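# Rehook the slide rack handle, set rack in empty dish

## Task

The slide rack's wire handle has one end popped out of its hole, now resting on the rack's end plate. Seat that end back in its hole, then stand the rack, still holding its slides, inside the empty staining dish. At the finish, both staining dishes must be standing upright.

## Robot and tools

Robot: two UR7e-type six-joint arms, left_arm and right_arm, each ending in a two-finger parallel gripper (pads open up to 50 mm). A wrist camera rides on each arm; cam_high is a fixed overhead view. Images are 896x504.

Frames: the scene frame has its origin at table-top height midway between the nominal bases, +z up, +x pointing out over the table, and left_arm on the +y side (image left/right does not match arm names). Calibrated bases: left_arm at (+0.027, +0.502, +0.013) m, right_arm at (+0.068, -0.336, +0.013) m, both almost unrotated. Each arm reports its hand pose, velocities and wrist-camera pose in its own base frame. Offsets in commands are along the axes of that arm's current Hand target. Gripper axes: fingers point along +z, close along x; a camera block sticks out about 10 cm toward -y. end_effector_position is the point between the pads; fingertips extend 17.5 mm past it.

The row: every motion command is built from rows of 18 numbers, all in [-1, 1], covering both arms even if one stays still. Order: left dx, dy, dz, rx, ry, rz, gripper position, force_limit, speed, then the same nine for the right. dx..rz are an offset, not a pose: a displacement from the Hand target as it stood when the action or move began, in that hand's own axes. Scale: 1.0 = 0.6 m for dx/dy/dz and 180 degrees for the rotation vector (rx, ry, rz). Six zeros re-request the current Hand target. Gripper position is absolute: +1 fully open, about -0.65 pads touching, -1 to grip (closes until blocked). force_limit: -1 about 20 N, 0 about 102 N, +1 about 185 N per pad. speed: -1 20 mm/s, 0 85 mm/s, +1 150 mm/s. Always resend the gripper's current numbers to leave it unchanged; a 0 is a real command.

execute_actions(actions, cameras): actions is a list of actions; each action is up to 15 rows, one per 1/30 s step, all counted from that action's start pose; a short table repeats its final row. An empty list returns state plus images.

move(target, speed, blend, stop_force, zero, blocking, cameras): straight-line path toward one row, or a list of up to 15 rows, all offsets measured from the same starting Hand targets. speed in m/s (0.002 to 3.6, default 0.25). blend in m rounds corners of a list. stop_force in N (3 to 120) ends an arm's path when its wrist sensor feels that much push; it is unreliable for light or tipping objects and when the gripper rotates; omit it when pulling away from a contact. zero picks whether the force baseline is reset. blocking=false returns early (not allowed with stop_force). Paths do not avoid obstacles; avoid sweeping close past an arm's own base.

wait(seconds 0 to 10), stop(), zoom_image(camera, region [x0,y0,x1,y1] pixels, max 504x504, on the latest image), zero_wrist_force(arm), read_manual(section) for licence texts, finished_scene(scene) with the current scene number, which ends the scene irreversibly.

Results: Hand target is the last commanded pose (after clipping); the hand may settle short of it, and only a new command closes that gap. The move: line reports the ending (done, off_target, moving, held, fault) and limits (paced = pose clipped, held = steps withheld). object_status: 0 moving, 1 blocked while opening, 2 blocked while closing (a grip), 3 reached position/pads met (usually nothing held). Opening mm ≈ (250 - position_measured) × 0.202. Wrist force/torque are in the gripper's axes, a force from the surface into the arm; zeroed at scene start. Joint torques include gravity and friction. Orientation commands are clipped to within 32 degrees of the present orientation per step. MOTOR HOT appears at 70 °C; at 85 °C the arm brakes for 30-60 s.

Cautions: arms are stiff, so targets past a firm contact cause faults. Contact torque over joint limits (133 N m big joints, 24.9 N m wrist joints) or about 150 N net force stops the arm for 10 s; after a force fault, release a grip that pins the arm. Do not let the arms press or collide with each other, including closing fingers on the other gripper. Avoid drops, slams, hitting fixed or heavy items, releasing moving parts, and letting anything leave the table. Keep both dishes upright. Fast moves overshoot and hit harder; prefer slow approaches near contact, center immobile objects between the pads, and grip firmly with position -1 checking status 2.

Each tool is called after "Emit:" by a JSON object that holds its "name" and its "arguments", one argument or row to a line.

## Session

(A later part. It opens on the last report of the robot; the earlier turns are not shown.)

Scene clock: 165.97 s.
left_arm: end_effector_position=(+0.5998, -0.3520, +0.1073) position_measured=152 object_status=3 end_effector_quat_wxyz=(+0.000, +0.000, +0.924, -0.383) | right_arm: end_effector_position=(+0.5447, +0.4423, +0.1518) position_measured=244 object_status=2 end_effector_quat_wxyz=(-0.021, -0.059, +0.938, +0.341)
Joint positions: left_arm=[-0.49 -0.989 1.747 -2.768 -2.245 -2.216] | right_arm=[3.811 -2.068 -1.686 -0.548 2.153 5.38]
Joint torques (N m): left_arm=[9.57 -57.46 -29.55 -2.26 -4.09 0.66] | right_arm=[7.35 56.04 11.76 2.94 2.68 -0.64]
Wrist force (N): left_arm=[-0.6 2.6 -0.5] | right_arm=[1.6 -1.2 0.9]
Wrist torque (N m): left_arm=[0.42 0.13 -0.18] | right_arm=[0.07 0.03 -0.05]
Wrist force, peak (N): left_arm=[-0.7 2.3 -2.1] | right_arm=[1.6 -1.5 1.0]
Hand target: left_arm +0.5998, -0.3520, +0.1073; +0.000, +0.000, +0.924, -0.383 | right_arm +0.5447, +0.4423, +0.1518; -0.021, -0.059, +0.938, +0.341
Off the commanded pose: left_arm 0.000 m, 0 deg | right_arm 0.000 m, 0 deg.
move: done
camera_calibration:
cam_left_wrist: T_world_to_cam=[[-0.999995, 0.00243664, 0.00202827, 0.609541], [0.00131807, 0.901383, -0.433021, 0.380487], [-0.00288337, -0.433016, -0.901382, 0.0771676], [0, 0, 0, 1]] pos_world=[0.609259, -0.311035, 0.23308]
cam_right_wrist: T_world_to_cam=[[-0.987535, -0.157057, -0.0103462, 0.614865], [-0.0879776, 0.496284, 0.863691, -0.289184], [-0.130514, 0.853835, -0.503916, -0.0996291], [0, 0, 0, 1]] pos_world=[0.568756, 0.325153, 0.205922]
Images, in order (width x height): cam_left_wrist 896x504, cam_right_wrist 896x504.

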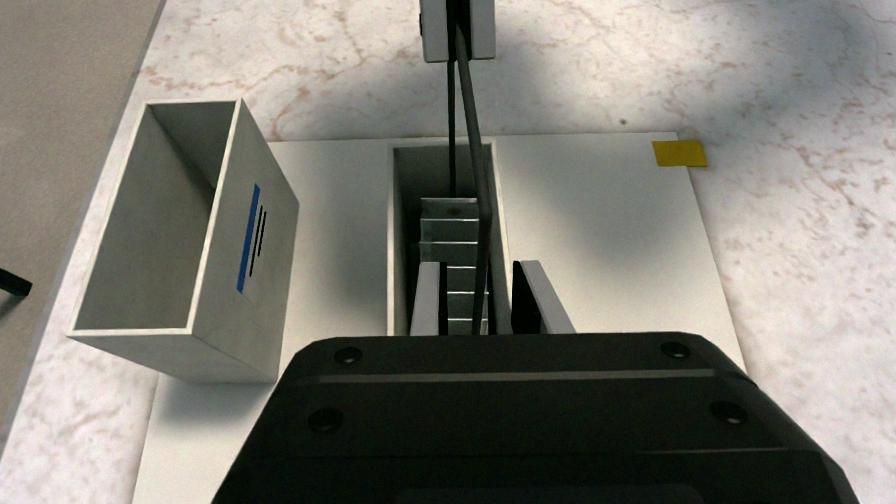

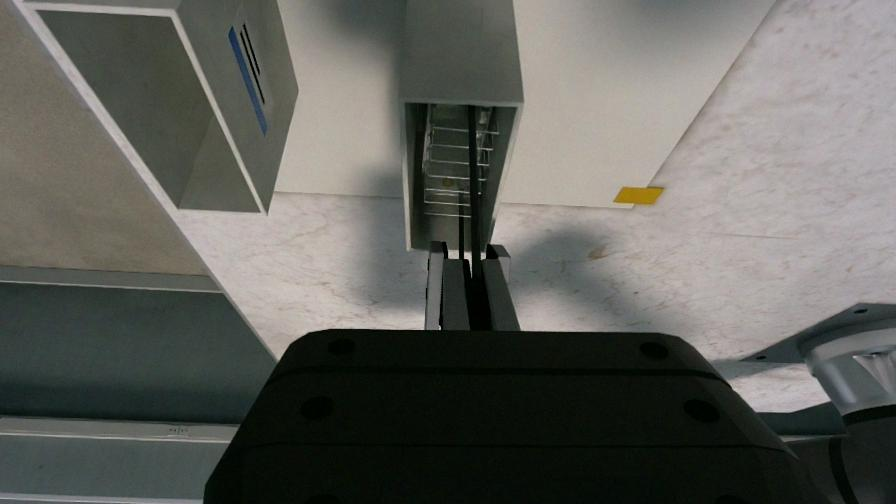

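Emit:
{"name": "move", "arguments": {
  "target": [0,0,0,0,0,0,-1,-0.6,-0.5,0,0,0,0,0,0,-1,-0.4,-0.5],
  "cameras": ["cam_left_wrist","cam_right_wrist"]
}}

Emit:
{"name": "zoom_image", "arguments": {
  "camera": "cam_right_wrist",
  "region": [400, 90, 500, 270]
}}

Emit:
{"name": "zoom_image", "arguments": {
  "camera": "cam_left_wrist",
  "region": [380, 120, 540, 340]
}}

Scene clock: 170.13 s.
left_arm: end_effector_position=(+0.5998, -0.3520, +0.1073) position_measured=243 object_status=2 end_effector_quat_wxyz=(+0.000, +0.000, +0.924, -0.383) | right_arm: end_effector_position=(+0.5446, +0.4423, +0.1518) position_measured=244 object_status=2 end_effector_quat_wxyz=(-0.021, -0.059, +0.938, +0.341)
Joint positions: left_arm=[-0.49 -0.989 1.747 -2.768 -2.245 -2.216] | right_arm=[3.811 -2.068 -1.686 -0.548 2.153 5.38]
Joint torques (N m): left_arm=[4.71 -55.71 -26.69 -5.17 -3.98 -0.5] | right_arm=[1.37 55.34 16.26 3.87 -0.2 -0.61]
Wrist force (N): left_arm=[-6.8 3.1 -0.3] | right_arm=[7.6 -0.7 0.6]
Wrist torque (N m): left_arm=[0.45 0.32 -0.41] | right_arm=[0.05 0.34 -0.38]
Wrist force, peak (N): left_arm=[-6.8 3.3 -0.5] | right_arm=[7.7 -0.7 0.6]
Hand target: left_arm +0.5998, -0.3520, +0.1073; +0.000, +0.000, +0.924, -0.383 | right_arm +0.5447, +0.4423, +0.1518; -0.021, -0.059, +0.938, +0.341
Off the commanded pose: left_arm 0.000 m, 0 deg | right_arm 0.000 m, 0 deg.
move: done
camera_calibration:
cam_left_wrist: T_world_to_cam=[[-0.999995, 0.00230255, 0.00198172, 0.609609], [0.00121735, 0.901383, -0.433021, 0.380502], [-0.00278334, -0.433016, -0.901382, 0.0772402], [0, 0, 0, 1]] pos_world=[0.609358, -0.310935, 0.23318]
cam_right_wrist: T_world_to_cam=[[-0.987523, -0.15714, -0.0102977, 0.61489], [-0.0879657, 0.496203, 0.863739, -0.289223], [-0.130619, 0.853867, -0.503835, -0.0996818], [0, 0, 0, 1]] pos_world=[0.568756, 0.325253, 0.205922]
Images, in order (width x height): cam_left_wrist 896x504, cam_right_wrist 896x504.

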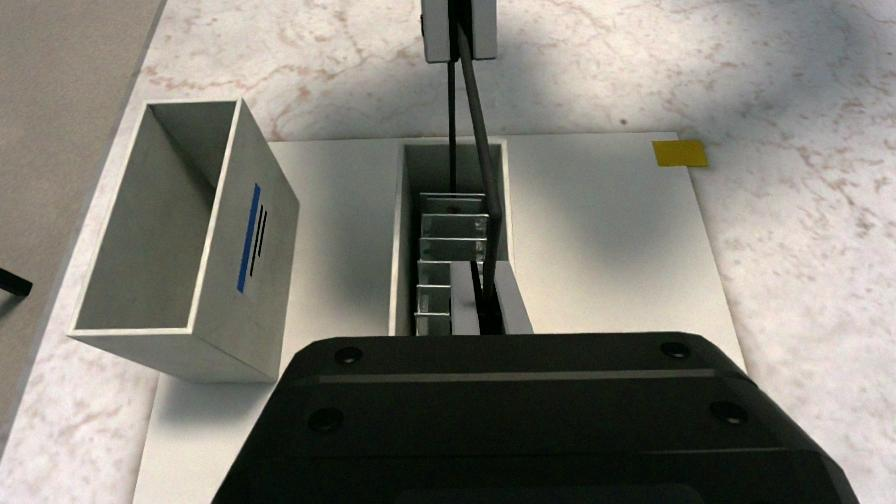

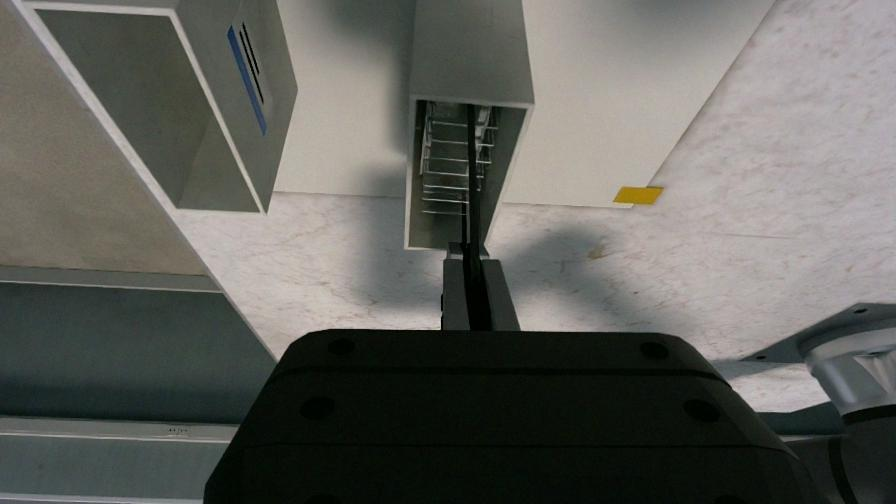

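Scaled by 2.800 from the camera's 896x504 image, which has a finer 1280x720 frame.

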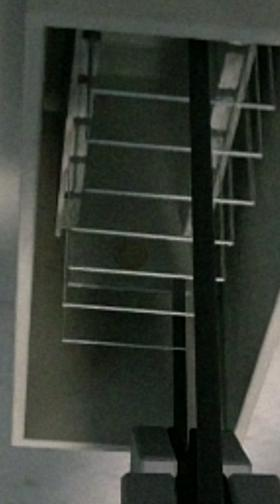

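Scaled by 2.291 from the camera's 896x504 image, which has a finer 1280x720 frame.

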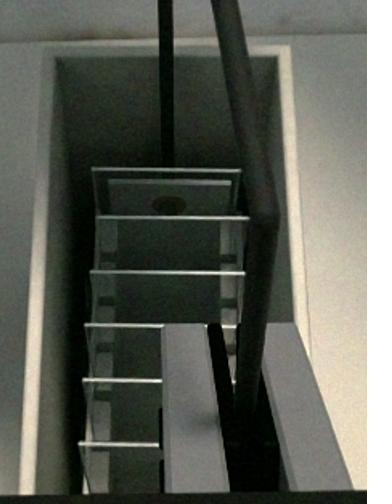

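Emit:
{"name": "move", "arguments": {
  "target": [-0.0132,0.0008,-0.0008,0,0.0255,0.0255,-1,-0.6,-0.5,0.0005,-0.0005,0,0,-0.0232,0.0277,-1,-0.4,-0.5],
  "speed": 0.02,
  "cameras": ["cam_left_wrist","cam_right_wrist"]
}}

Emit:
{"name": "zoom_image", "arguments": {
  "camera": "cam_right_wrist",
  "region": [400, 90, 500, 270]
}}

Emit:
{"name": "zoom_image", "arguments": {
  "camera": "cam_left_wrist",
  "region": [380, 120, 540, 340]
}}

Scene clock: 183.37 s.
left_arm: end_effector_position=(+0.6078, -0.3513, +0.1073) position_measured=243 object_status=2 end_effector_quat_wxyz=(-0.022, +0.053, +0.922, -0.382) end_effector_velocity=(+0.001, +0.000, +0.001) end_effector_angular_velocity=(-0.002, -0.002, +0.002) | right_arm: end_effector_position=(+0.5444, +0.4420, +0.1516) position_measured=244 object_status=2 end_effector_quat_wxyz=(-0.002, -0.006, +0.940, +0.342)
Joint positions: left_arm=[-0.469 -0.961 1.662 -2.607 -2.296 -2.054] | right_arm=[3.828 -2.049 -1.739 -0.441 2.096 5.52]
Joint velocities: left_arm=[0 0 0 -0.005 0 -0.003] | right_arm=[within noise]
Joint torques (N m): left_arm=[6.6 -49.8 -6.36 -5.2 -1.92 -1.18] | right_arm=[-6.32 52.06 24.8 3.12 -0.1 -0.92]
Wrist force (N): left_arm=[-8.0 -2.2 3.4] | right_arm=[8.6 4.6 4.9]
Wrist torque (N m): left_arm=[0.19 0.30 -0.52] | right_arm=[0.17 0.37 -0.45]
Wrist force, peak (N): left_arm=[-9.2 -2.4 3.5] | right_arm=[9.9 4.8 5.2]
Hand target: left_arm +0.6077, -0.3513, +0.1073; -0.022, +0.053, +0.922, -0.382 | right_arm +0.5444, +0.4420, +0.1516; -0.002, -0.006, +0.940, +0.342
Off the commanded pose: left_arm 0.000 m, 0 deg | right_arm 0.000 m, 0 deg.
move: done
camera_calibration:
cam_left_wrist: T_world_to_cam=[[-0.993306, 0.115493, 0.0020828, 0.653215], [0.103205, 0.895434, -0.433067, 0.315878], [-0.051881, -0.429953, -0.901359, 0.108441], [0, 0, 0, 1]] pos_world=[0.621869, -0.311665, 0.23318]
cam_right_wrist: T_world_to_cam=[[-0.998976, -0.0440433, -0.0103848, 0.570816], [-0.0311576, 0.503061, 0.863689, -0.322844], [-0.0328155, 0.863128, -0.503918, -0.156855], [0, 0, 0, 1]] pos_world=[0.555025, 0.322937, 0.205722]
Images, in order (width x height): cam_left_wrist 896x504, cam_right_wrist 896x504.

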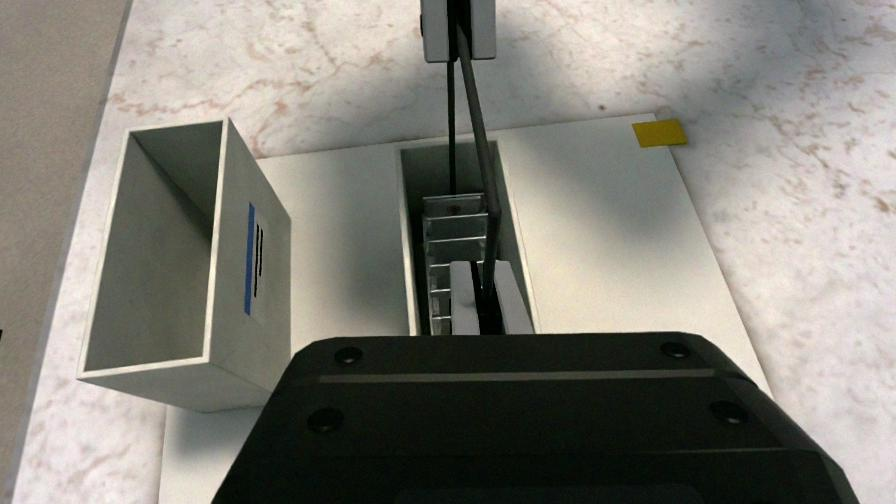

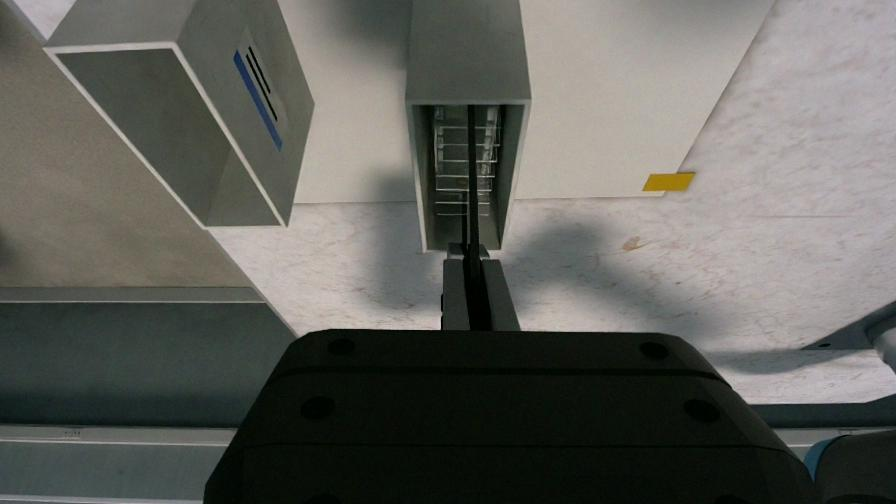

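Scaled by 2.800 from the camera's 896x504 image, which has a finer 1280x720 frame.

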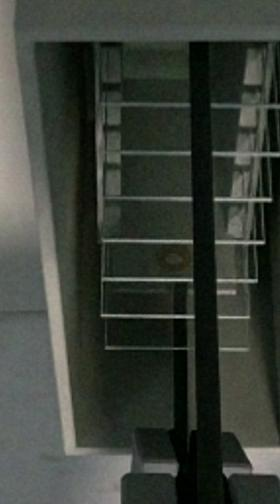

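Scaled by 2.291 from the camera's 896x504 image, which has a finer 1280x720 frame.

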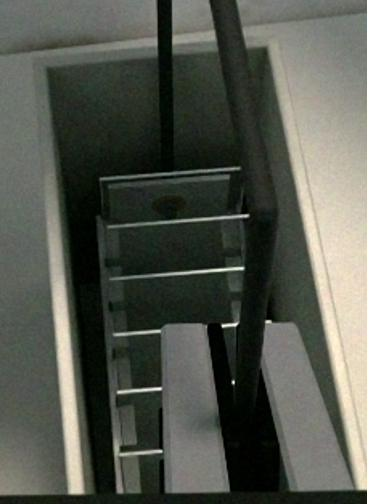

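Emit:
{"name": "move", "arguments": {
  "target": [-0.0025,0,0,0,0.0039,0.0039,-1,-0.6,-0.5,0,0,0,0,-0.0036,0.0043,-0.97,-0.1,-0.5],
  "speed": 0.02
}}

Emit:
{"name": "move", "arguments": {
  "target": [
    [0,0.0024,-0.0024,-0.0139,0,0,-1,-0.6,-0.5,0,0,0,0,0,0,-0.97,-0.1,-0.5],
    [0,0.0048,-0.0048,-0.0278,0,0,-1,-0.6,-0.5,0,0,0,0,0,0,-0.97,-0.1,-0.5]
  ],
  "speed": 0.02,
  "cameras": ["cam_left_wrist","cam_right_wrist"]
}}

Emit:
{"name": "zoom_image", "arguments": {
  "camera": "cam_right_wrist",
  "region": [420, 140, 500, 270]
}}

Scene clock: 194.60 s.
left_arm: end_effector_position=(+0.6092, -0.3515, +0.1073) position_measured=243 object_status=2 end_effector_quat_wxyz=(-0.025, +0.061, +0.922, -0.382) | right_arm: end_effector_position=(+0.5444, +0.4420, +0.1516) position_measured=246 object_status=2 end_effector_quat_wxyz=(+0.001, +0.003, +0.940, +0.342)
Joint positions: left_arm=[-0.467 -0.956 1.648 -2.581 -2.302 -2.029] | right_arm=[3.832 -2.046 -1.746 -0.426 2.086 5.541]
Joint torques (N m): left_arm=[6.91 -49.99 -10.41 -5.19 -2.35 -1.26] | right_arm=[-2.1 53.15 20.91 3.35 0.3 -1.17]
Wrist force (N): left_arm=[-6.2 -1.2 2.5] | right_arm=[7.0 3.6 3.9]
Wrist torque (N m): left_arm=[0.23 0.30 -0.48] | right_arm=[0.17 0.26 -0.38]
Wrist force, peak (N): left_arm=[-9.8 -3.6 2.7] | right_arm=[10.6 4.5 5.5]
Hand target: left_arm +0.6092, -0.3515, +0.1073; -0.025, +0.061, +0.922, -0.382 | right_arm +0.5444, +0.4420, +0.1516; +0.001, +0.003, +0.940, +0.342
Off the commanded pose: left_arm 0.000 m, 0 deg | right_arm 0.000 m, 0 deg.
move: done

Scene clock: 197.10 s.
left_arm: end_effector_position=(+0.6097, -0.3474, +0.1073) position_measured=243 object_status=2 end_effector_quat_wxyz=(-0.022, +0.062, +0.938, -0.341) | right_arm: end_effector_position=(+0.5444, +0.4420, +0.1516) position_measured=246 object_status=2 end_effector_quat_wxyz=(+0.001, +0.003, +0.940, +0.342)
Joint positions: left_arm=[-0.485 -0.982 1.634 -2.506 -2.218 -2.021] | right_arm=[3.831 -2.046 -1.746 -0.426 2.086 5.541]
Joint torques (N m): left_arm=[13.35 -42.03 -16.2 -0.62 1.73 1.14] | right_arm=[-25.62 43.34 35.19 3.44 -4.07 -0.73]
Wrist force (N): left_arm=[-9.3 -28.4 10.6] | right_arm=[8.4 18.9 25.6]
Wrist torque (N m): left_arm=[-0.68 0.33 -0.55] | right_arm=[0.58 0.33 -0.42]
Wrist force, peak (N): left_arm=[-9.5 -28.5 11.1] | right_arm=[8.4 19.6 25.8]
Hand target: left_arm +0.6097, -0.3474, +0.1073; -0.022, +0.062, +0.938, -0.341 | right_arm +0.5444, +0.4420, +0.1516; +0.001, +0.003, +0.940, +0.342
Off the commanded pose: left_arm 0.000 m, 0 deg | right_arm 0.000 m, 0 deg.
move: done
camera_calibration:
cam_left_wrist: T_world_to_cam=[[-0.991187, 0.132453, 0.00205585, 0.659286], [0.123239, 0.927706, -0.352383, 0.302545], [-0.0485813, -0.349024, -0.935854, 0.139962], [0, 0, 0, 1]] pos_world=[0.62299, -0.319147, 0.23624]
cam_right_wrist: T_world_to_cam=[[-0.999594, -0.0266088, -0.010232, 0.56345], [-0.0222424, 0.503422, 0.863754, -0.327864], [-0.0178324, 0.863631, -0.503809, -0.165214], [0, 0, 0, 1]] pos_world=[0.552982, 0.32273, 0.205722]
Images, in order (width x height): cam_left_wrist 896x504, cam_right_wrist 896x504.

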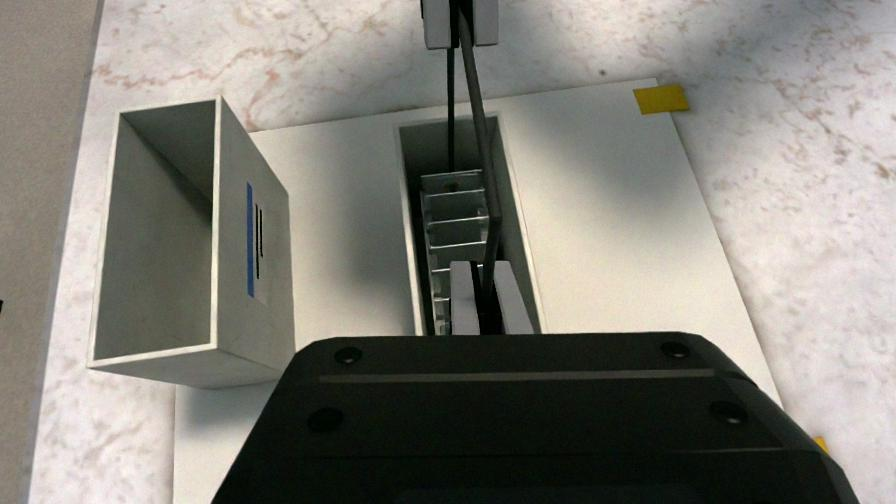

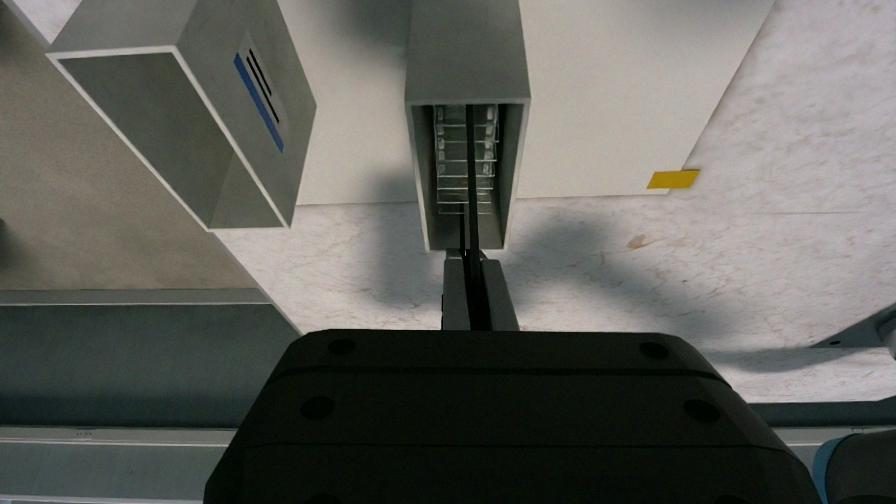

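Scaled by 3.877 from the camera's 896x504 image, which has a finer 1280x720 frame.

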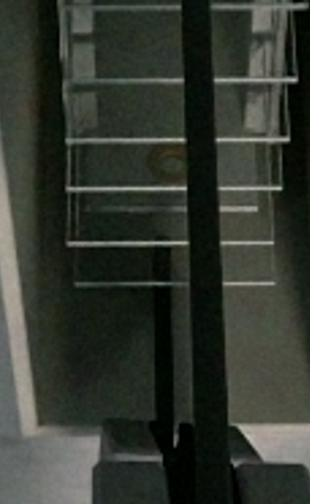

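Emit:
{"name": "move", "arguments": {
  "target": [0.0005,0.0102,0.003,0.0222,-0.0013,0.0011,-1,-0.6,-0.5,0,0.0087,0.0073,0.0222,0,0,-0.97,-0.1,-0.5],
  "speed": 0.02,
  "cameras": ["cam_left_wrist","cam_right_wrist"]
}}

Emit:
{"name": "zoom_image", "arguments": {
  "camera": "cam_right_wrist",
  "region": [420, 140, 500, 270]
}}

Scene clock: 213.53 s.
left_arm: end_effector_position=(+0.6099, -0.3439, +0.1019) position_measured=243 object_status=2 end_effector_quat_wxyz=(-0.022, +0.062, +0.925, -0.374) | right_arm: end_effector_position=(+0.5444, +0.4489, +0.1516) position_measured=246 object_status=2 end_effector_quat_wxyz=(+0.001, +0.003, +0.951, +0.309)
Joint positions: left_arm=[-0.461 -0.958 1.656 -2.577 -2.287 -2.015] | right_arm=[3.858 -2.04 -1.707 -0.516 2.027 5.54]
Joint torques (N m): left_arm=[12.95 -44.86 -5.23 2.62 6.15 0.79] | right_arm=[-24.16 64.54 24.15 5.26 -1.82 1.62]
Wrist force (N): left_arm=[-9.2 -28.6 10.6] | right_arm=[8.5 19.5 26.5]
Wrist torque (N m): left_arm=[-0.67 0.33 -0.55] | right_arm=[0.59 0.28 -0.40]
Wrist force, peak (N): left_arm=[-10.8 -28.4 11.0] | right_arm=[8.1 19.9 26.5]
Hand target: left_arm +0.6099, -0.3439, +0.1020; -0.022, +0.062, +0.925, -0.374 | right_arm +0.5444, +0.4488, +0.1516; +0.001, +0.003, +0.951, +0.309
Off the commanded pose: left_arm 0.000 m, 0 deg | right_arm 0.000 m, 0 deg.
move: done
camera_calibration:
cam_left_wrist: T_world_to_cam=[[-0.991186, 0.132435, -0.00334162, 0.659549], [0.121726, 0.900504, -0.417462, 0.295466], [-0.0522774, -0.414189, -0.908688, 0.113309], [0, 0, 0, 1]] pos_world=[0.623694, -0.306485, 0.228513]
cam_right_wrist: T_world_to_cam=[[-0.999596, -0.0272287, -0.00812592, 0.563685], [-0.0220422, 0.562548, 0.826471, -0.352383], [-0.0179325, 0.826316, -0.562921, -0.145363], [0, 0, 0, 1]] pos_world=[0.553083, 0.333697, 0.213987]
Images, in order (width x height): cam_left_wrist 896x504, cam_right_wrist 896x504.

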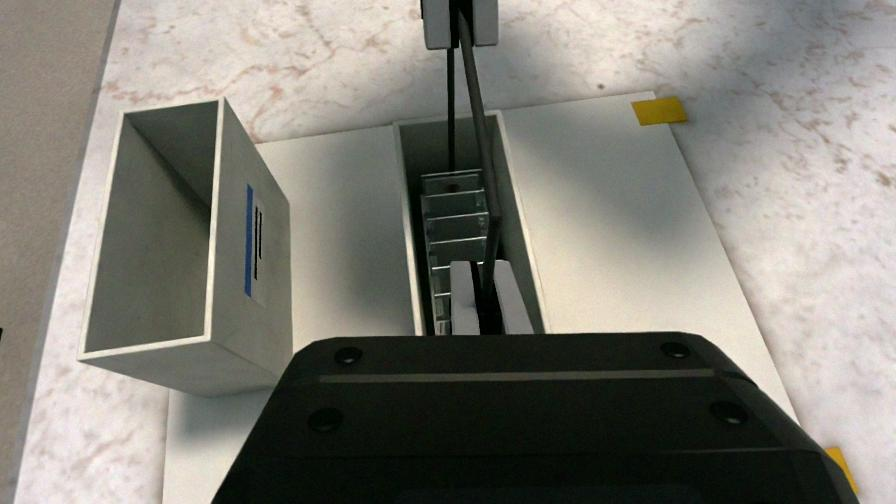

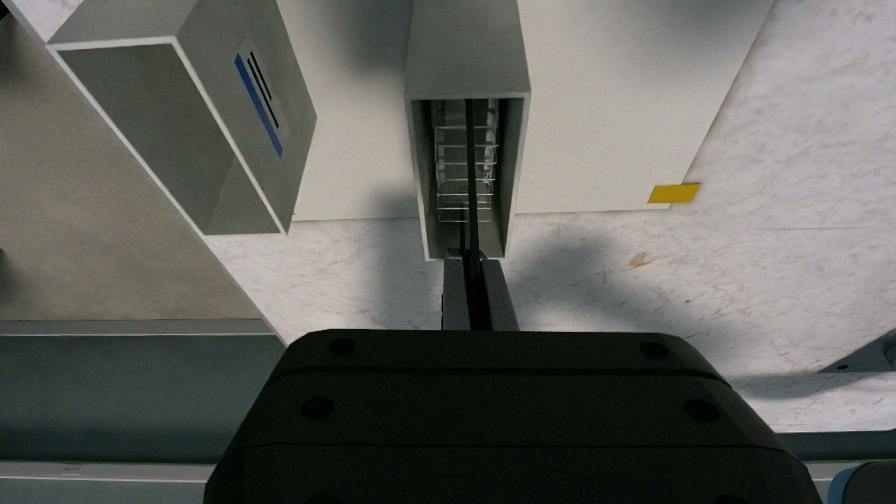

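Scaled by 3.877 from the camera's 896x504 image, which has a finer 1280x720 frame.

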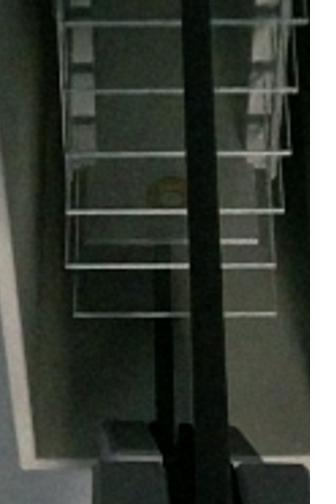

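Emit:
{"name": "move", "arguments": {
  "target": [0.0005,0.0102,0.003,0.0222,-0.0013,0.0011,-1,-0.6,-0.5,0,0.0087,0.0073,0.0222,0,0,-0.97,-0.1,-0.5],
  "speed": 0.02,
  "cameras": ["cam_left_wrist","cam_right_wrist"]
}}

Emit:
{"name": "zoom_image", "arguments": {
  "camera": "cam_right_wrist",
  "region": [420, 140, 500, 270]
}}

Scene clock: 222.37 s.
left_arm: end_effector_position=(+0.6100, -0.3407, +0.0964) position_measured=243 object_status=2 end_effector_quat_wxyz=(-0.022, +0.062, +0.911, -0.406) | right_arm: end_effector_position=(+0.5445, +0.4557, +0.1512) position_measured=246 object_status=2 end_effector_quat_wxyz=(+0.001, +0.003, +0.961, +0.276)
Joint positions: left_arm=[-0.438 -0.929 1.674 -2.65 -2.355 -2.013] | right_arm=[3.885 -2.041 -1.665 -0.604 1.969 5.543]
Joint torques (N m): left_arm=[14.31 -45.87 -2.87 2.95 6.23 0.47] | right_arm=[-24.22 48.25 24.68 5.65 -2.15 1.44]
Wrist force (N): left_arm=[-9.7 -28.8 10.0] | right_arm=[8.6 19.1 27.3]
Wrist torque (N m): left_arm=[-0.65 0.33 -0.58] | right_arm=[0.52 0.37 -0.46]
Wrist force, peak (N): left_arm=[-8.7 -30.3 10.6] | right_arm=[8.0 20.0 27.8]
Hand target: left_arm +0.6100, -0.3407, +0.0964; -0.022, +0.062, +0.911, -0.406 | right_arm +0.5445, +0.4556, +0.1511; +0.001, +0.003, +0.961, +0.276
Off the commanded pose: left_arm 0.000 m, 0 deg | right_arm 0.000 m, 0 deg.
move: done
camera_calibration:
cam_left_wrist: T_world_to_cam=[[-0.991207, 0.132026, -0.00881595, 0.659646], [0.120035, 0.869144, -0.479772, 0.286682], [-0.0556802, -0.476611, -0.877349, 0.0873374], [0, 0, 0, 1]] pos_world=[0.624297, -0.294632, 0.219983]
cam_right_wrist: T_world_to_cam=[[-0.999601, -0.0276393, -0.00576997, 0.563681], [-0.0216428, 0.618805, 0.785246, -0.375409], [-0.0181332, 0.785058, -0.619157, -0.123889], [0, 0, 0, 1]] pos_world=[0.553085, 0.345145, 0.221334]
Images, in order (width x height): cam_left_wrist 896x504, cam_right_wrist 896x504.

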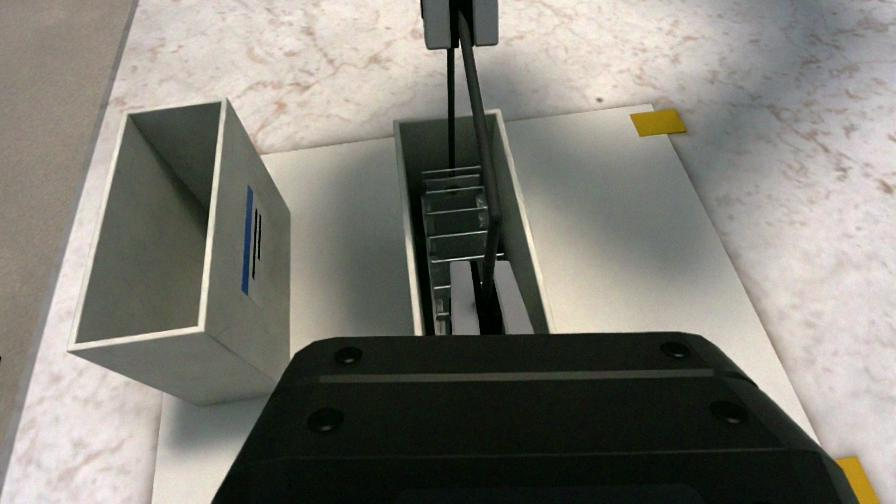

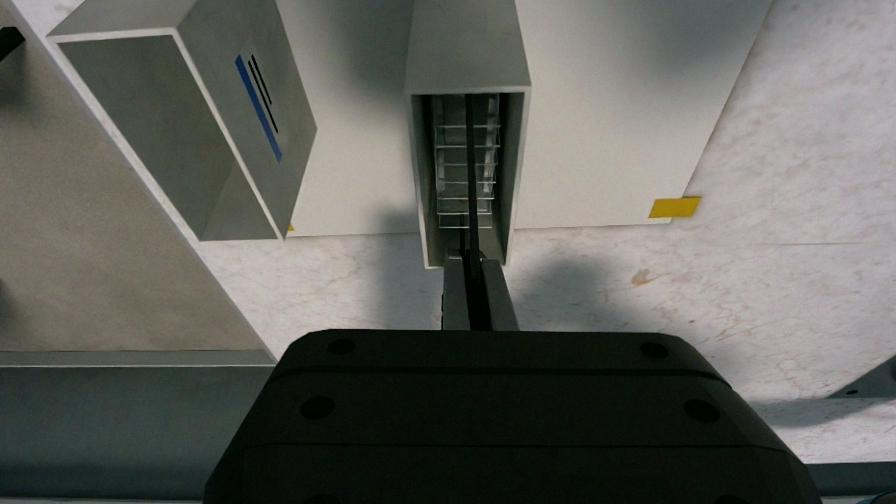

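Scaled by 3.877 from the camera's 896x504 image, which has a finer 1280x720 frame.

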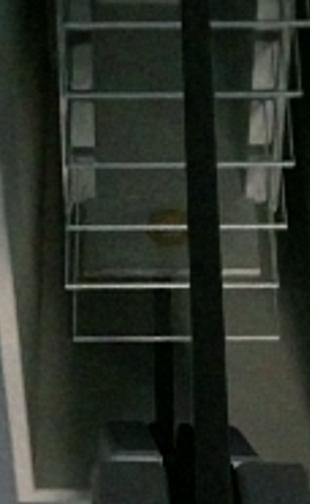

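Emit:
{"name": "move", "arguments": {
  "target": [0.001,-0.0017,0.0017,0.0139,0,0,-1,-0.6,-0.5,0,0,0,0,0,0,-0.97,-0.1,-0.5],
  "speed": 0.02,
  "cameras": ["cam_left_wrist","cam_right_wrist"]
}}

Emit:
{"name": "zoom_image", "arguments": {
  "camera": "cam_right_wrist",
  "region": [420, 140, 500, 270]
}}

Emit:
{"name": "zoom_image", "arguments": {
  "camera": "cam_left_wrist",
  "region": [380, 90, 560, 340]
}}

Scene clock: 227.87 s.
left_arm: end_effector_position=(+0.6092, -0.3421, +0.0965) position_measured=243 object_status=2 end_effector_quat_wxyz=(-0.023, +0.061, +0.902, -0.426) | right_arm: end_effector_position=(+0.5445, +0.4556, +0.1511) position_measured=246 object_status=2 end_effector_quat_wxyz=(+0.001, +0.003, +0.961, +0.276)
Joint positions: left_arm=[-0.43 -0.913 1.68 -2.69 -2.397 -2.021] | right_arm=[3.885 -2.041 -1.665 -0.604 1.969 5.543]
Joint torques (N m): left_arm=[13.18 -47.68 -0.97 1.31 4.14 -0.2] | right_arm=[-20.85 61.56 14.74 4.99 -2.24 -0.48]
Wrist force (N): left_arm=[-12.2 -21.4 9.4] | right_arm=[11.3 16.5 21.8]
Wrist torque (N m): left_arm=[-0.49 0.40 -0.52] | right_arm=[0.49 0.50 -0.60]
Wrist force, peak (N): left_arm=[-9.3 -29.8 9.8] | right_arm=[8.2 19.3 28.3]
Hand target: left_arm +0.6093, -0.3421, +0.0965; -0.023, +0.061, +0.902, -0.426 | right_arm +0.5445, +0.4556, +0.1511; +0.001, +0.003, +0.961, +0.276
Off the commanded pose: left_arm 0.000 m, 0 deg | right_arm 0.000 m, 0 deg.
move: done
camera_calibration:
cam_left_wrist: T_world_to_cam=[[-0.991201, 0.132067, -0.00882649, 0.659025], [0.117532, 0.847518, -0.51759, 0.285796], [-0.0608761, -0.514074, -0.855583, 0.0749858], [0, 0, 0, 1]] pos_world=[0.624201, -0.290705, 0.217899]
cam_right_wrist: T_world_to_cam=[[-0.999603, -0.0275768, -0.00569766, 0.563642], [-0.0215434, 0.618635, 0.785383, -0.375295], [-0.0181336, 0.785194, -0.618984, -0.123957], [0, 0, 0, 1]] pos_world=[0.553085, 0.345044, 0.221235]
Images, in order (width x height): cam_left_wrist 896x504, cam_right_wrist 896x504.

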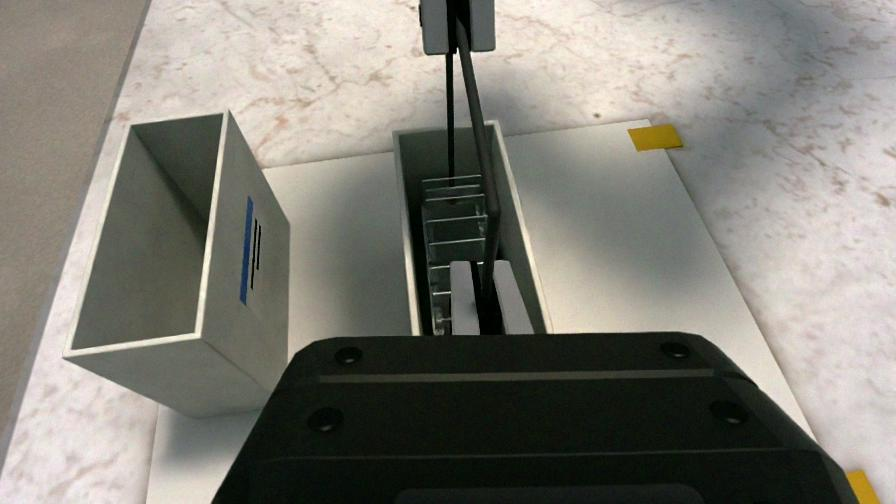

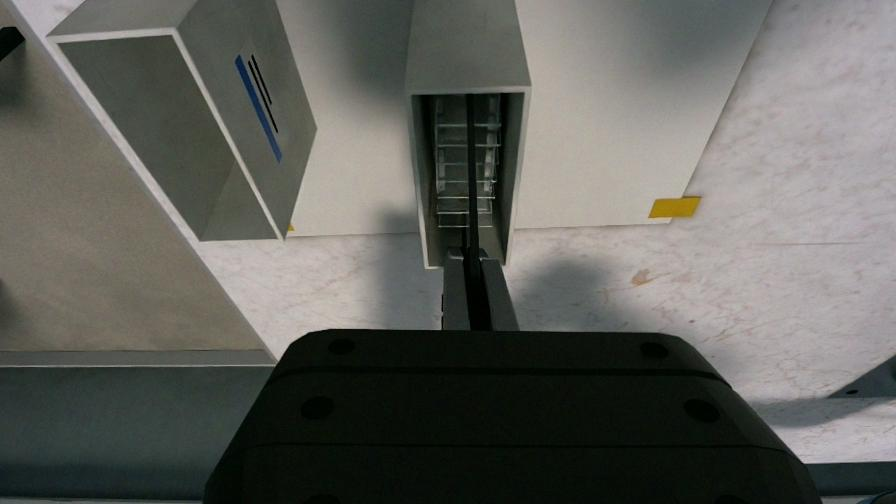

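Scaled by 3.877 from the camera's 896x504 image, which has a finer 1280x720 frame.

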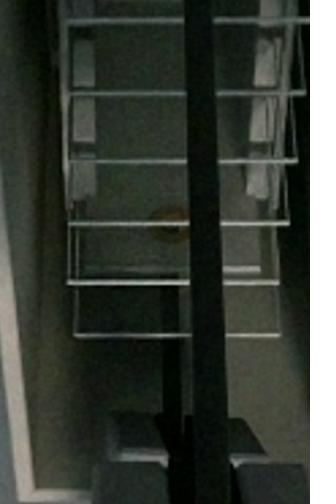

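Scaled by 2.016 from the camera's 896x504 image, which has a finer 1280x720 frame.

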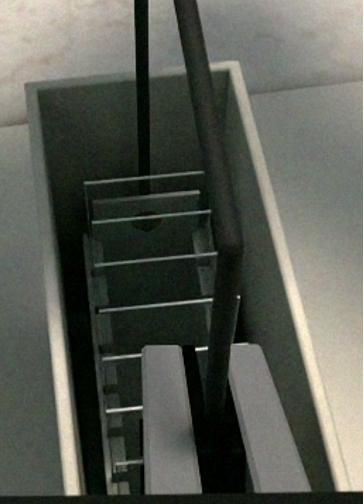

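Emit:
{"name": "move", "arguments": {
  "target": [0,-0.0017,0.0017,0.0139,0,0,-1,-0.6,-0.5,0,0,0,0,0,0,-0.97,-0.1,-0.5],
  "speed": 0.02,
  "cameras": ["cam_left_wrist","cam_right_wrist"]
}}

Emit:
{"name": "zoom_image", "arguments": {
  "camera": "cam_right_wrist",
  "region": [420, 140, 500, 270]
}}

Emit:
{"name": "zoom_image", "arguments": {
  "camera": "cam_left_wrist",
  "region": [380, 90, 560, 340]
}}

Scene clock: 234.10 s.
left_arm: end_effector_position=(+0.6091, -0.3435, +0.0966) position_measured=243 object_status=2 end_effector_quat_wxyz=(-0.024, +0.061, +0.893, -0.446) | right_arm: end_effector_position=(+0.5445, +0.4556, +0.1511) position_measured=246 object_status=2 end_effector_quat_wxyz=(+0.001, +0.003, +0.961, +0.276)
Joint positions: left_arm=[-0.421 -0.895 1.683 -2.731 -2.44 -2.031] | right_arm=[3.885 -2.041 -1.665 -0.604 1.969 5.543]
Joint torques (N m): left_arm=[9.33 -53 -1.74 -0.05 1.8 0.13] | right_arm=[-12.02 56.16 18.61 5.4 -2.48 -0.29]
Wrist force (N): left_arm=[-10.4 -10.8 7.9] | right_arm=[10.4 12.0 13.1]
Wrist torque (N m): left_arm=[-0.27 0.37 -0.47] | right_arm=[0.41 0.43 -0.54]
Wrist force, peak (N): left_arm=[-11.8 -23.0 10.2] | right_arm=[11.3 17.5 23.0]
Hand target: left_arm +0.6091, -0.3435, +0.0966; -0.024, +0.061, +0.893, -0.446 | right_arm +0.5445, +0.4556, +0.1511; +0.001, +0.003, +0.961, +0.276
Off the commanded pose: left_arm 0.000 m, 0 deg | right_arm 0.000 m, 0 deg.
move: done
camera_calibration:
cam_left_wrist: T_world_to_cam=[[-0.991188, 0.13216, -0.00897433, 0.659162], [0.114923, 0.82426, -0.554427, 0.284285], [-0.0658759, -0.550572, -0.832184, 0.0625864], [0, 0, 0, 1]] pos_world=[0.624805, -0.286981, 0.215614]
cam_right_wrist: T_world_to_cam=[[-0.999603, -0.0275768, -0.00569766, 0.563642], [-0.0215434, 0.618635, 0.785383, -0.375374], [-0.0181336, 0.785194, -0.618984, -0.123895], [0, 0, 0, 1]] pos_world=[0.553085, 0.345044, 0.221335]
Images, in order (width x height): cam_left_wrist 896x504, cam_right_wrist 896x504.

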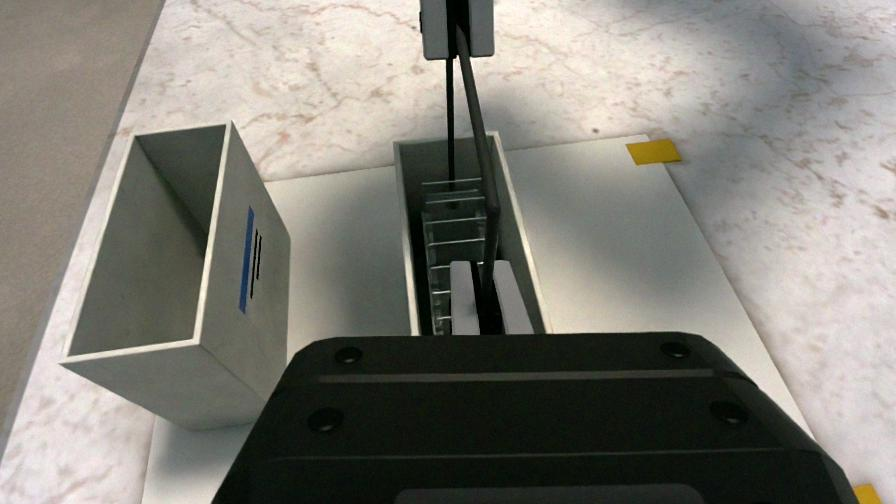

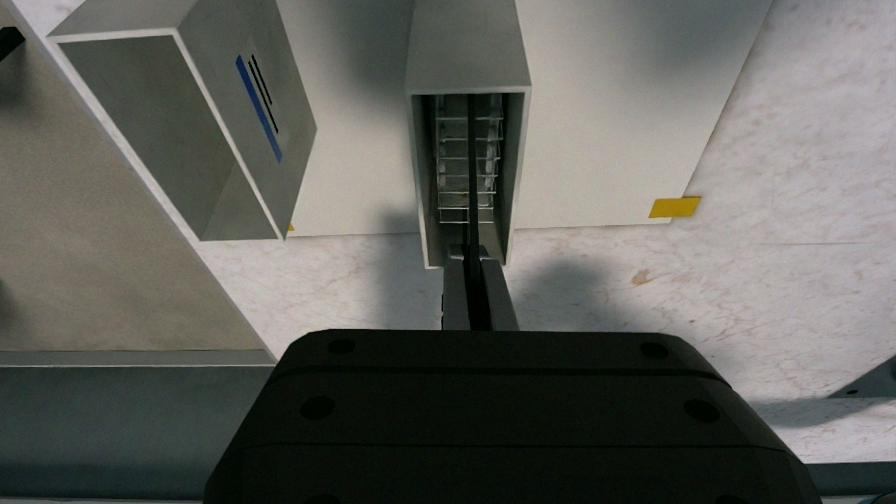

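Scaled by 3.877 from the camera's 896x504 image, which has a finer 1280x720 frame.

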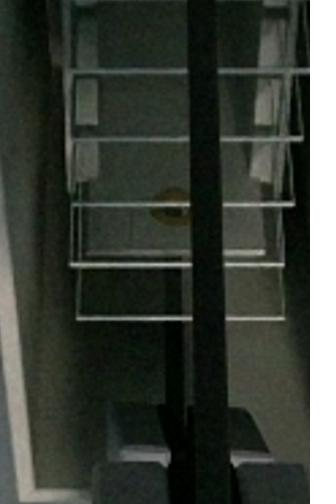

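Scaled by 2.016 from the camera's 896x504 image, which has a finer 1280x720 frame.

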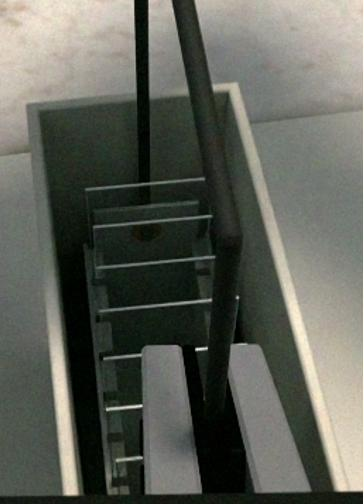

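Emit:
{"name": "zoom_image", "arguments": {
  "camera": "cam_right_wrist",
  "region": [445, 180, 485, 220]
}}

Scaled by 12.600 from the camera's 896x504 image, which has a finer 1280x720 frame.

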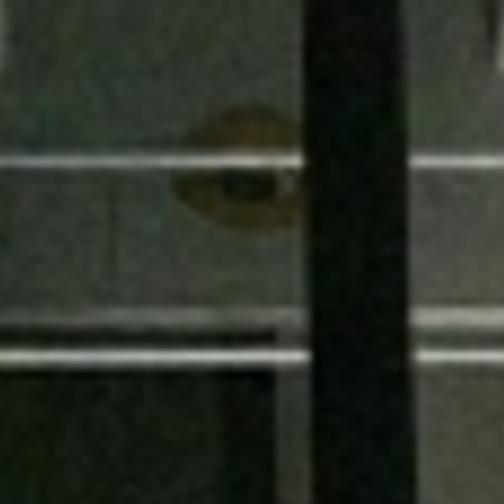

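Emit:
{"name": "move", "arguments": {
  "target": [0,0.0027,0.0003,0.0056,0,0,-1,-0.6,-0.5,0,0.0024,0.0015,0.0056,0,0,-0.97,-0.1,-0.5],
  "speed": 0.02,
  "cameras": ["cam_right_wrist"]
}}

Emit:
{"name": "zoom_image", "arguments": {
  "camera": "cam_right_wrist",
  "region": [435, 175, 495, 235]
}}

Emit:
{"name": "move", "arguments": {
  "target": [0,0.0027,0.0003,0.0056,0,0,-1,-0.6,-0.5,0,0.0024,0.0015,0.0056,0,0,-0.97,-0.1,-0.5],
  "speed": 0.02,
  "cameras": ["cam_right_wrist"]
}}

Emit:
{"name": "zoom_image", "arguments": {
  "camera": "cam_right_wrist",
  "region": [435, 175, 495, 235]
}}

Scene clock: 246.43 s.
left_arm: end_effector_position=(+0.6092, -0.3427, +0.0952) position_measured=243 object_status=2 end_effector_quat_wxyz=(-0.025, +0.060, +0.889, -0.454) | right_arm: end_effector_position=(+0.5445, +0.4574, +0.1511) position_measured=246 object_status=2 end_effector_quat_wxyz=(+0.001, +0.003, +0.964, +0.267)
Joint positions: left_arm=[-0.416 -0.886 1.685 -2.749 -2.457 -2.032] | right_arm=[3.891 -2.041 -1.653 -0.626 1.954 5.545]
Joint torques (N m): left_arm=[8.91 -51.13 -1.9 -0.03 2.41 -0.65] | right_arm=[-16.86 43.16 24.78 5.43 -1.09 1.53]
Wrist force (N): left_arm=[-8.9 -13.3 7.5] | right_arm=[8.7 12.5 14.6]
Wrist torque (N m): left_arm=[-0.32 0.31 -0.41] | right_arm=[0.44 0.39 -0.46]
Wrist force, peak (N): left_arm=[-10.6 -13.1 8.9] | right_arm=[10.1 13.3 14.3]
Hand target: left_arm +0.6092, -0.3427, +0.0952; -0.025, +0.060, +0.889, -0.453 | right_arm +0.5445, +0.4573, +0.1511; +0.001, +0.003, +0.964, +0.267
Off the commanded pose: left_arm 0.000 m, 0 deg | right_arm 0.000 m, 0 deg.
move: done
camera_calibration:
cam_right_wrist: T_world_to_cam=[[-0.999603, -0.0276736, -0.00520612, 0.563662], [-0.0215431, 0.632508, 0.774255, -0.38113], [-0.0181335, 0.77406, -0.632853, -0.118129], [0, 0, 0, 1]] pos_world=[0.553085, 0.348105, 0.223268]
Images, in order (width x height): cam_right_wrist 896x504.

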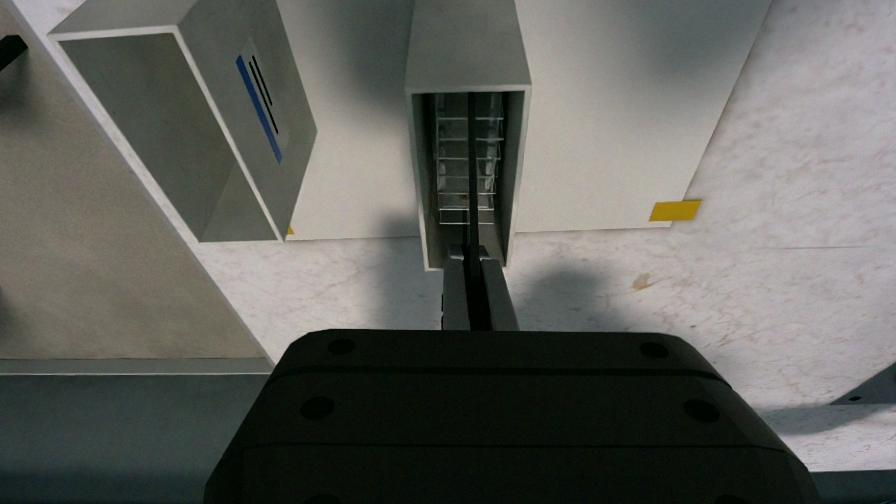

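Scaled by 8.400 from the camera's 896x504 image, which has a finer 1280x720 frame.

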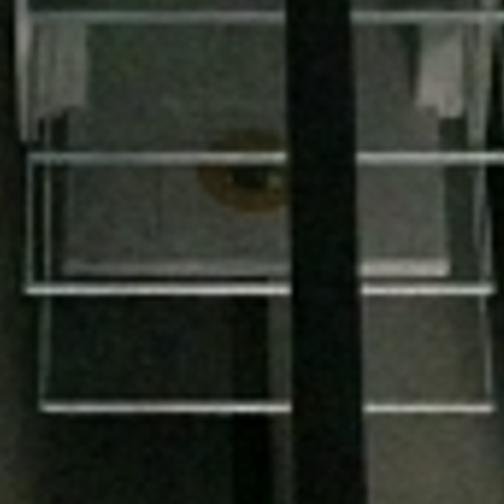

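Scene clock: 247.17 s.
left_arm: end_effector_position=(+0.6093, -0.3419, +0.0938) position_measured=243 object_status=2 end_effector_quat_wxyz=(-0.025, +0.060, +0.885, -0.461) | right_arm: end_effector_position=(+0.5445, +0.4591, +0.1511) position_measured=246 object_status=2 end_effector_quat_wxyz=(+0.001, +0.003, +0.966, +0.259)
Joint positions: left_arm=[-0.41 -0.876 1.686 -2.767 -2.475 -2.034] | right_arm=[3.898 -2.042 -1.642 -0.649 1.94 5.546]
Joint torques (N m): left_arm=[8.19 -50.86 -1.45 0.28 2.89 -0.81] | right_arm=[-16.45 45.84 24.84 5.45 -0.88 1.33]
Wrist force (N): left_arm=[-8.4 -14.9 7.5] | right_arm=[8.0 12.8 16.5]
Wrist torque (N m): left_arm=[-0.32 0.32 -0.40] | right_arm=[0.50 0.33 -0.42]
Wrist force, peak (N): left_arm=[-8.2 -15.1 7.4] | right_arm=[7.8 12.9 17.0]
Hand target: left_arm +0.6093, -0.3419, +0.0938; -0.025, +0.060, +0.885, -0.461 | right_arm +0.5445, +0.4590, +0.1511; +0.001, +0.003, +0.966, +0.259
Off the commanded pose: left_arm 0.000 m, 0 deg | right_arm 0.000 m, 0 deg.
move: done
camera_calibration:
cam_right_wrist: T_world_to_cam=[[-0.999604, -0.0277717, -0.00457813, 0.563647], [-0.0214421, 0.645991, 0.763043, -0.386686], [-0.0182336, 0.762839, -0.646331, -0.112231], [0, 0, 0, 1]] pos_world=[0.553086, 0.351063, 0.2251]
Images, in order (width x height): cam_right_wrist 896x504.

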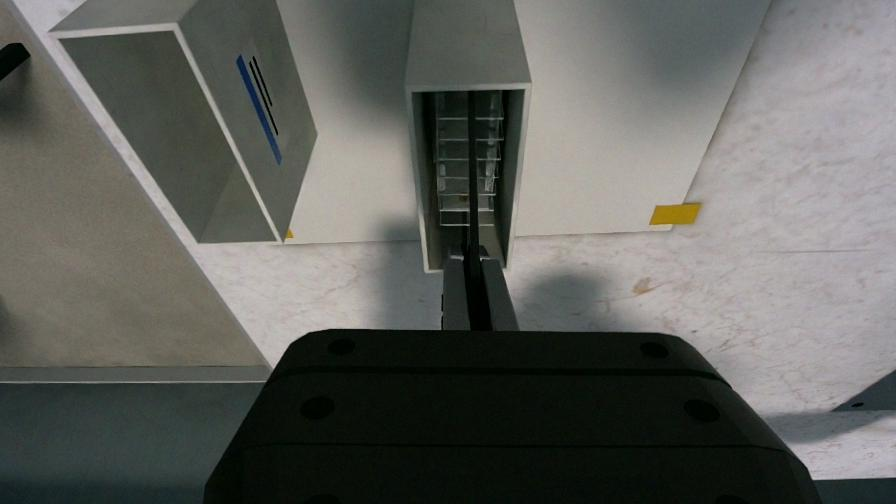

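Scaled by 8.400 from the camera's 896x504 image, which has a finer 1280x720 frame.

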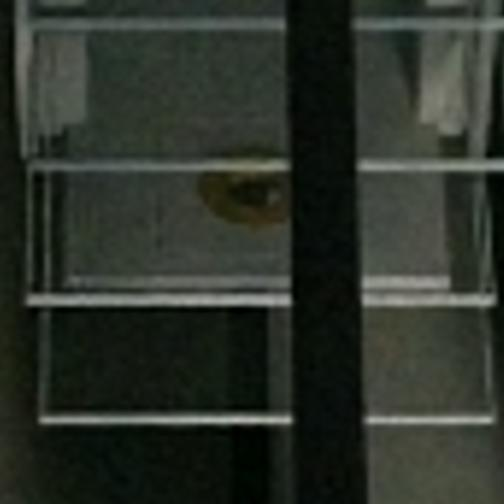

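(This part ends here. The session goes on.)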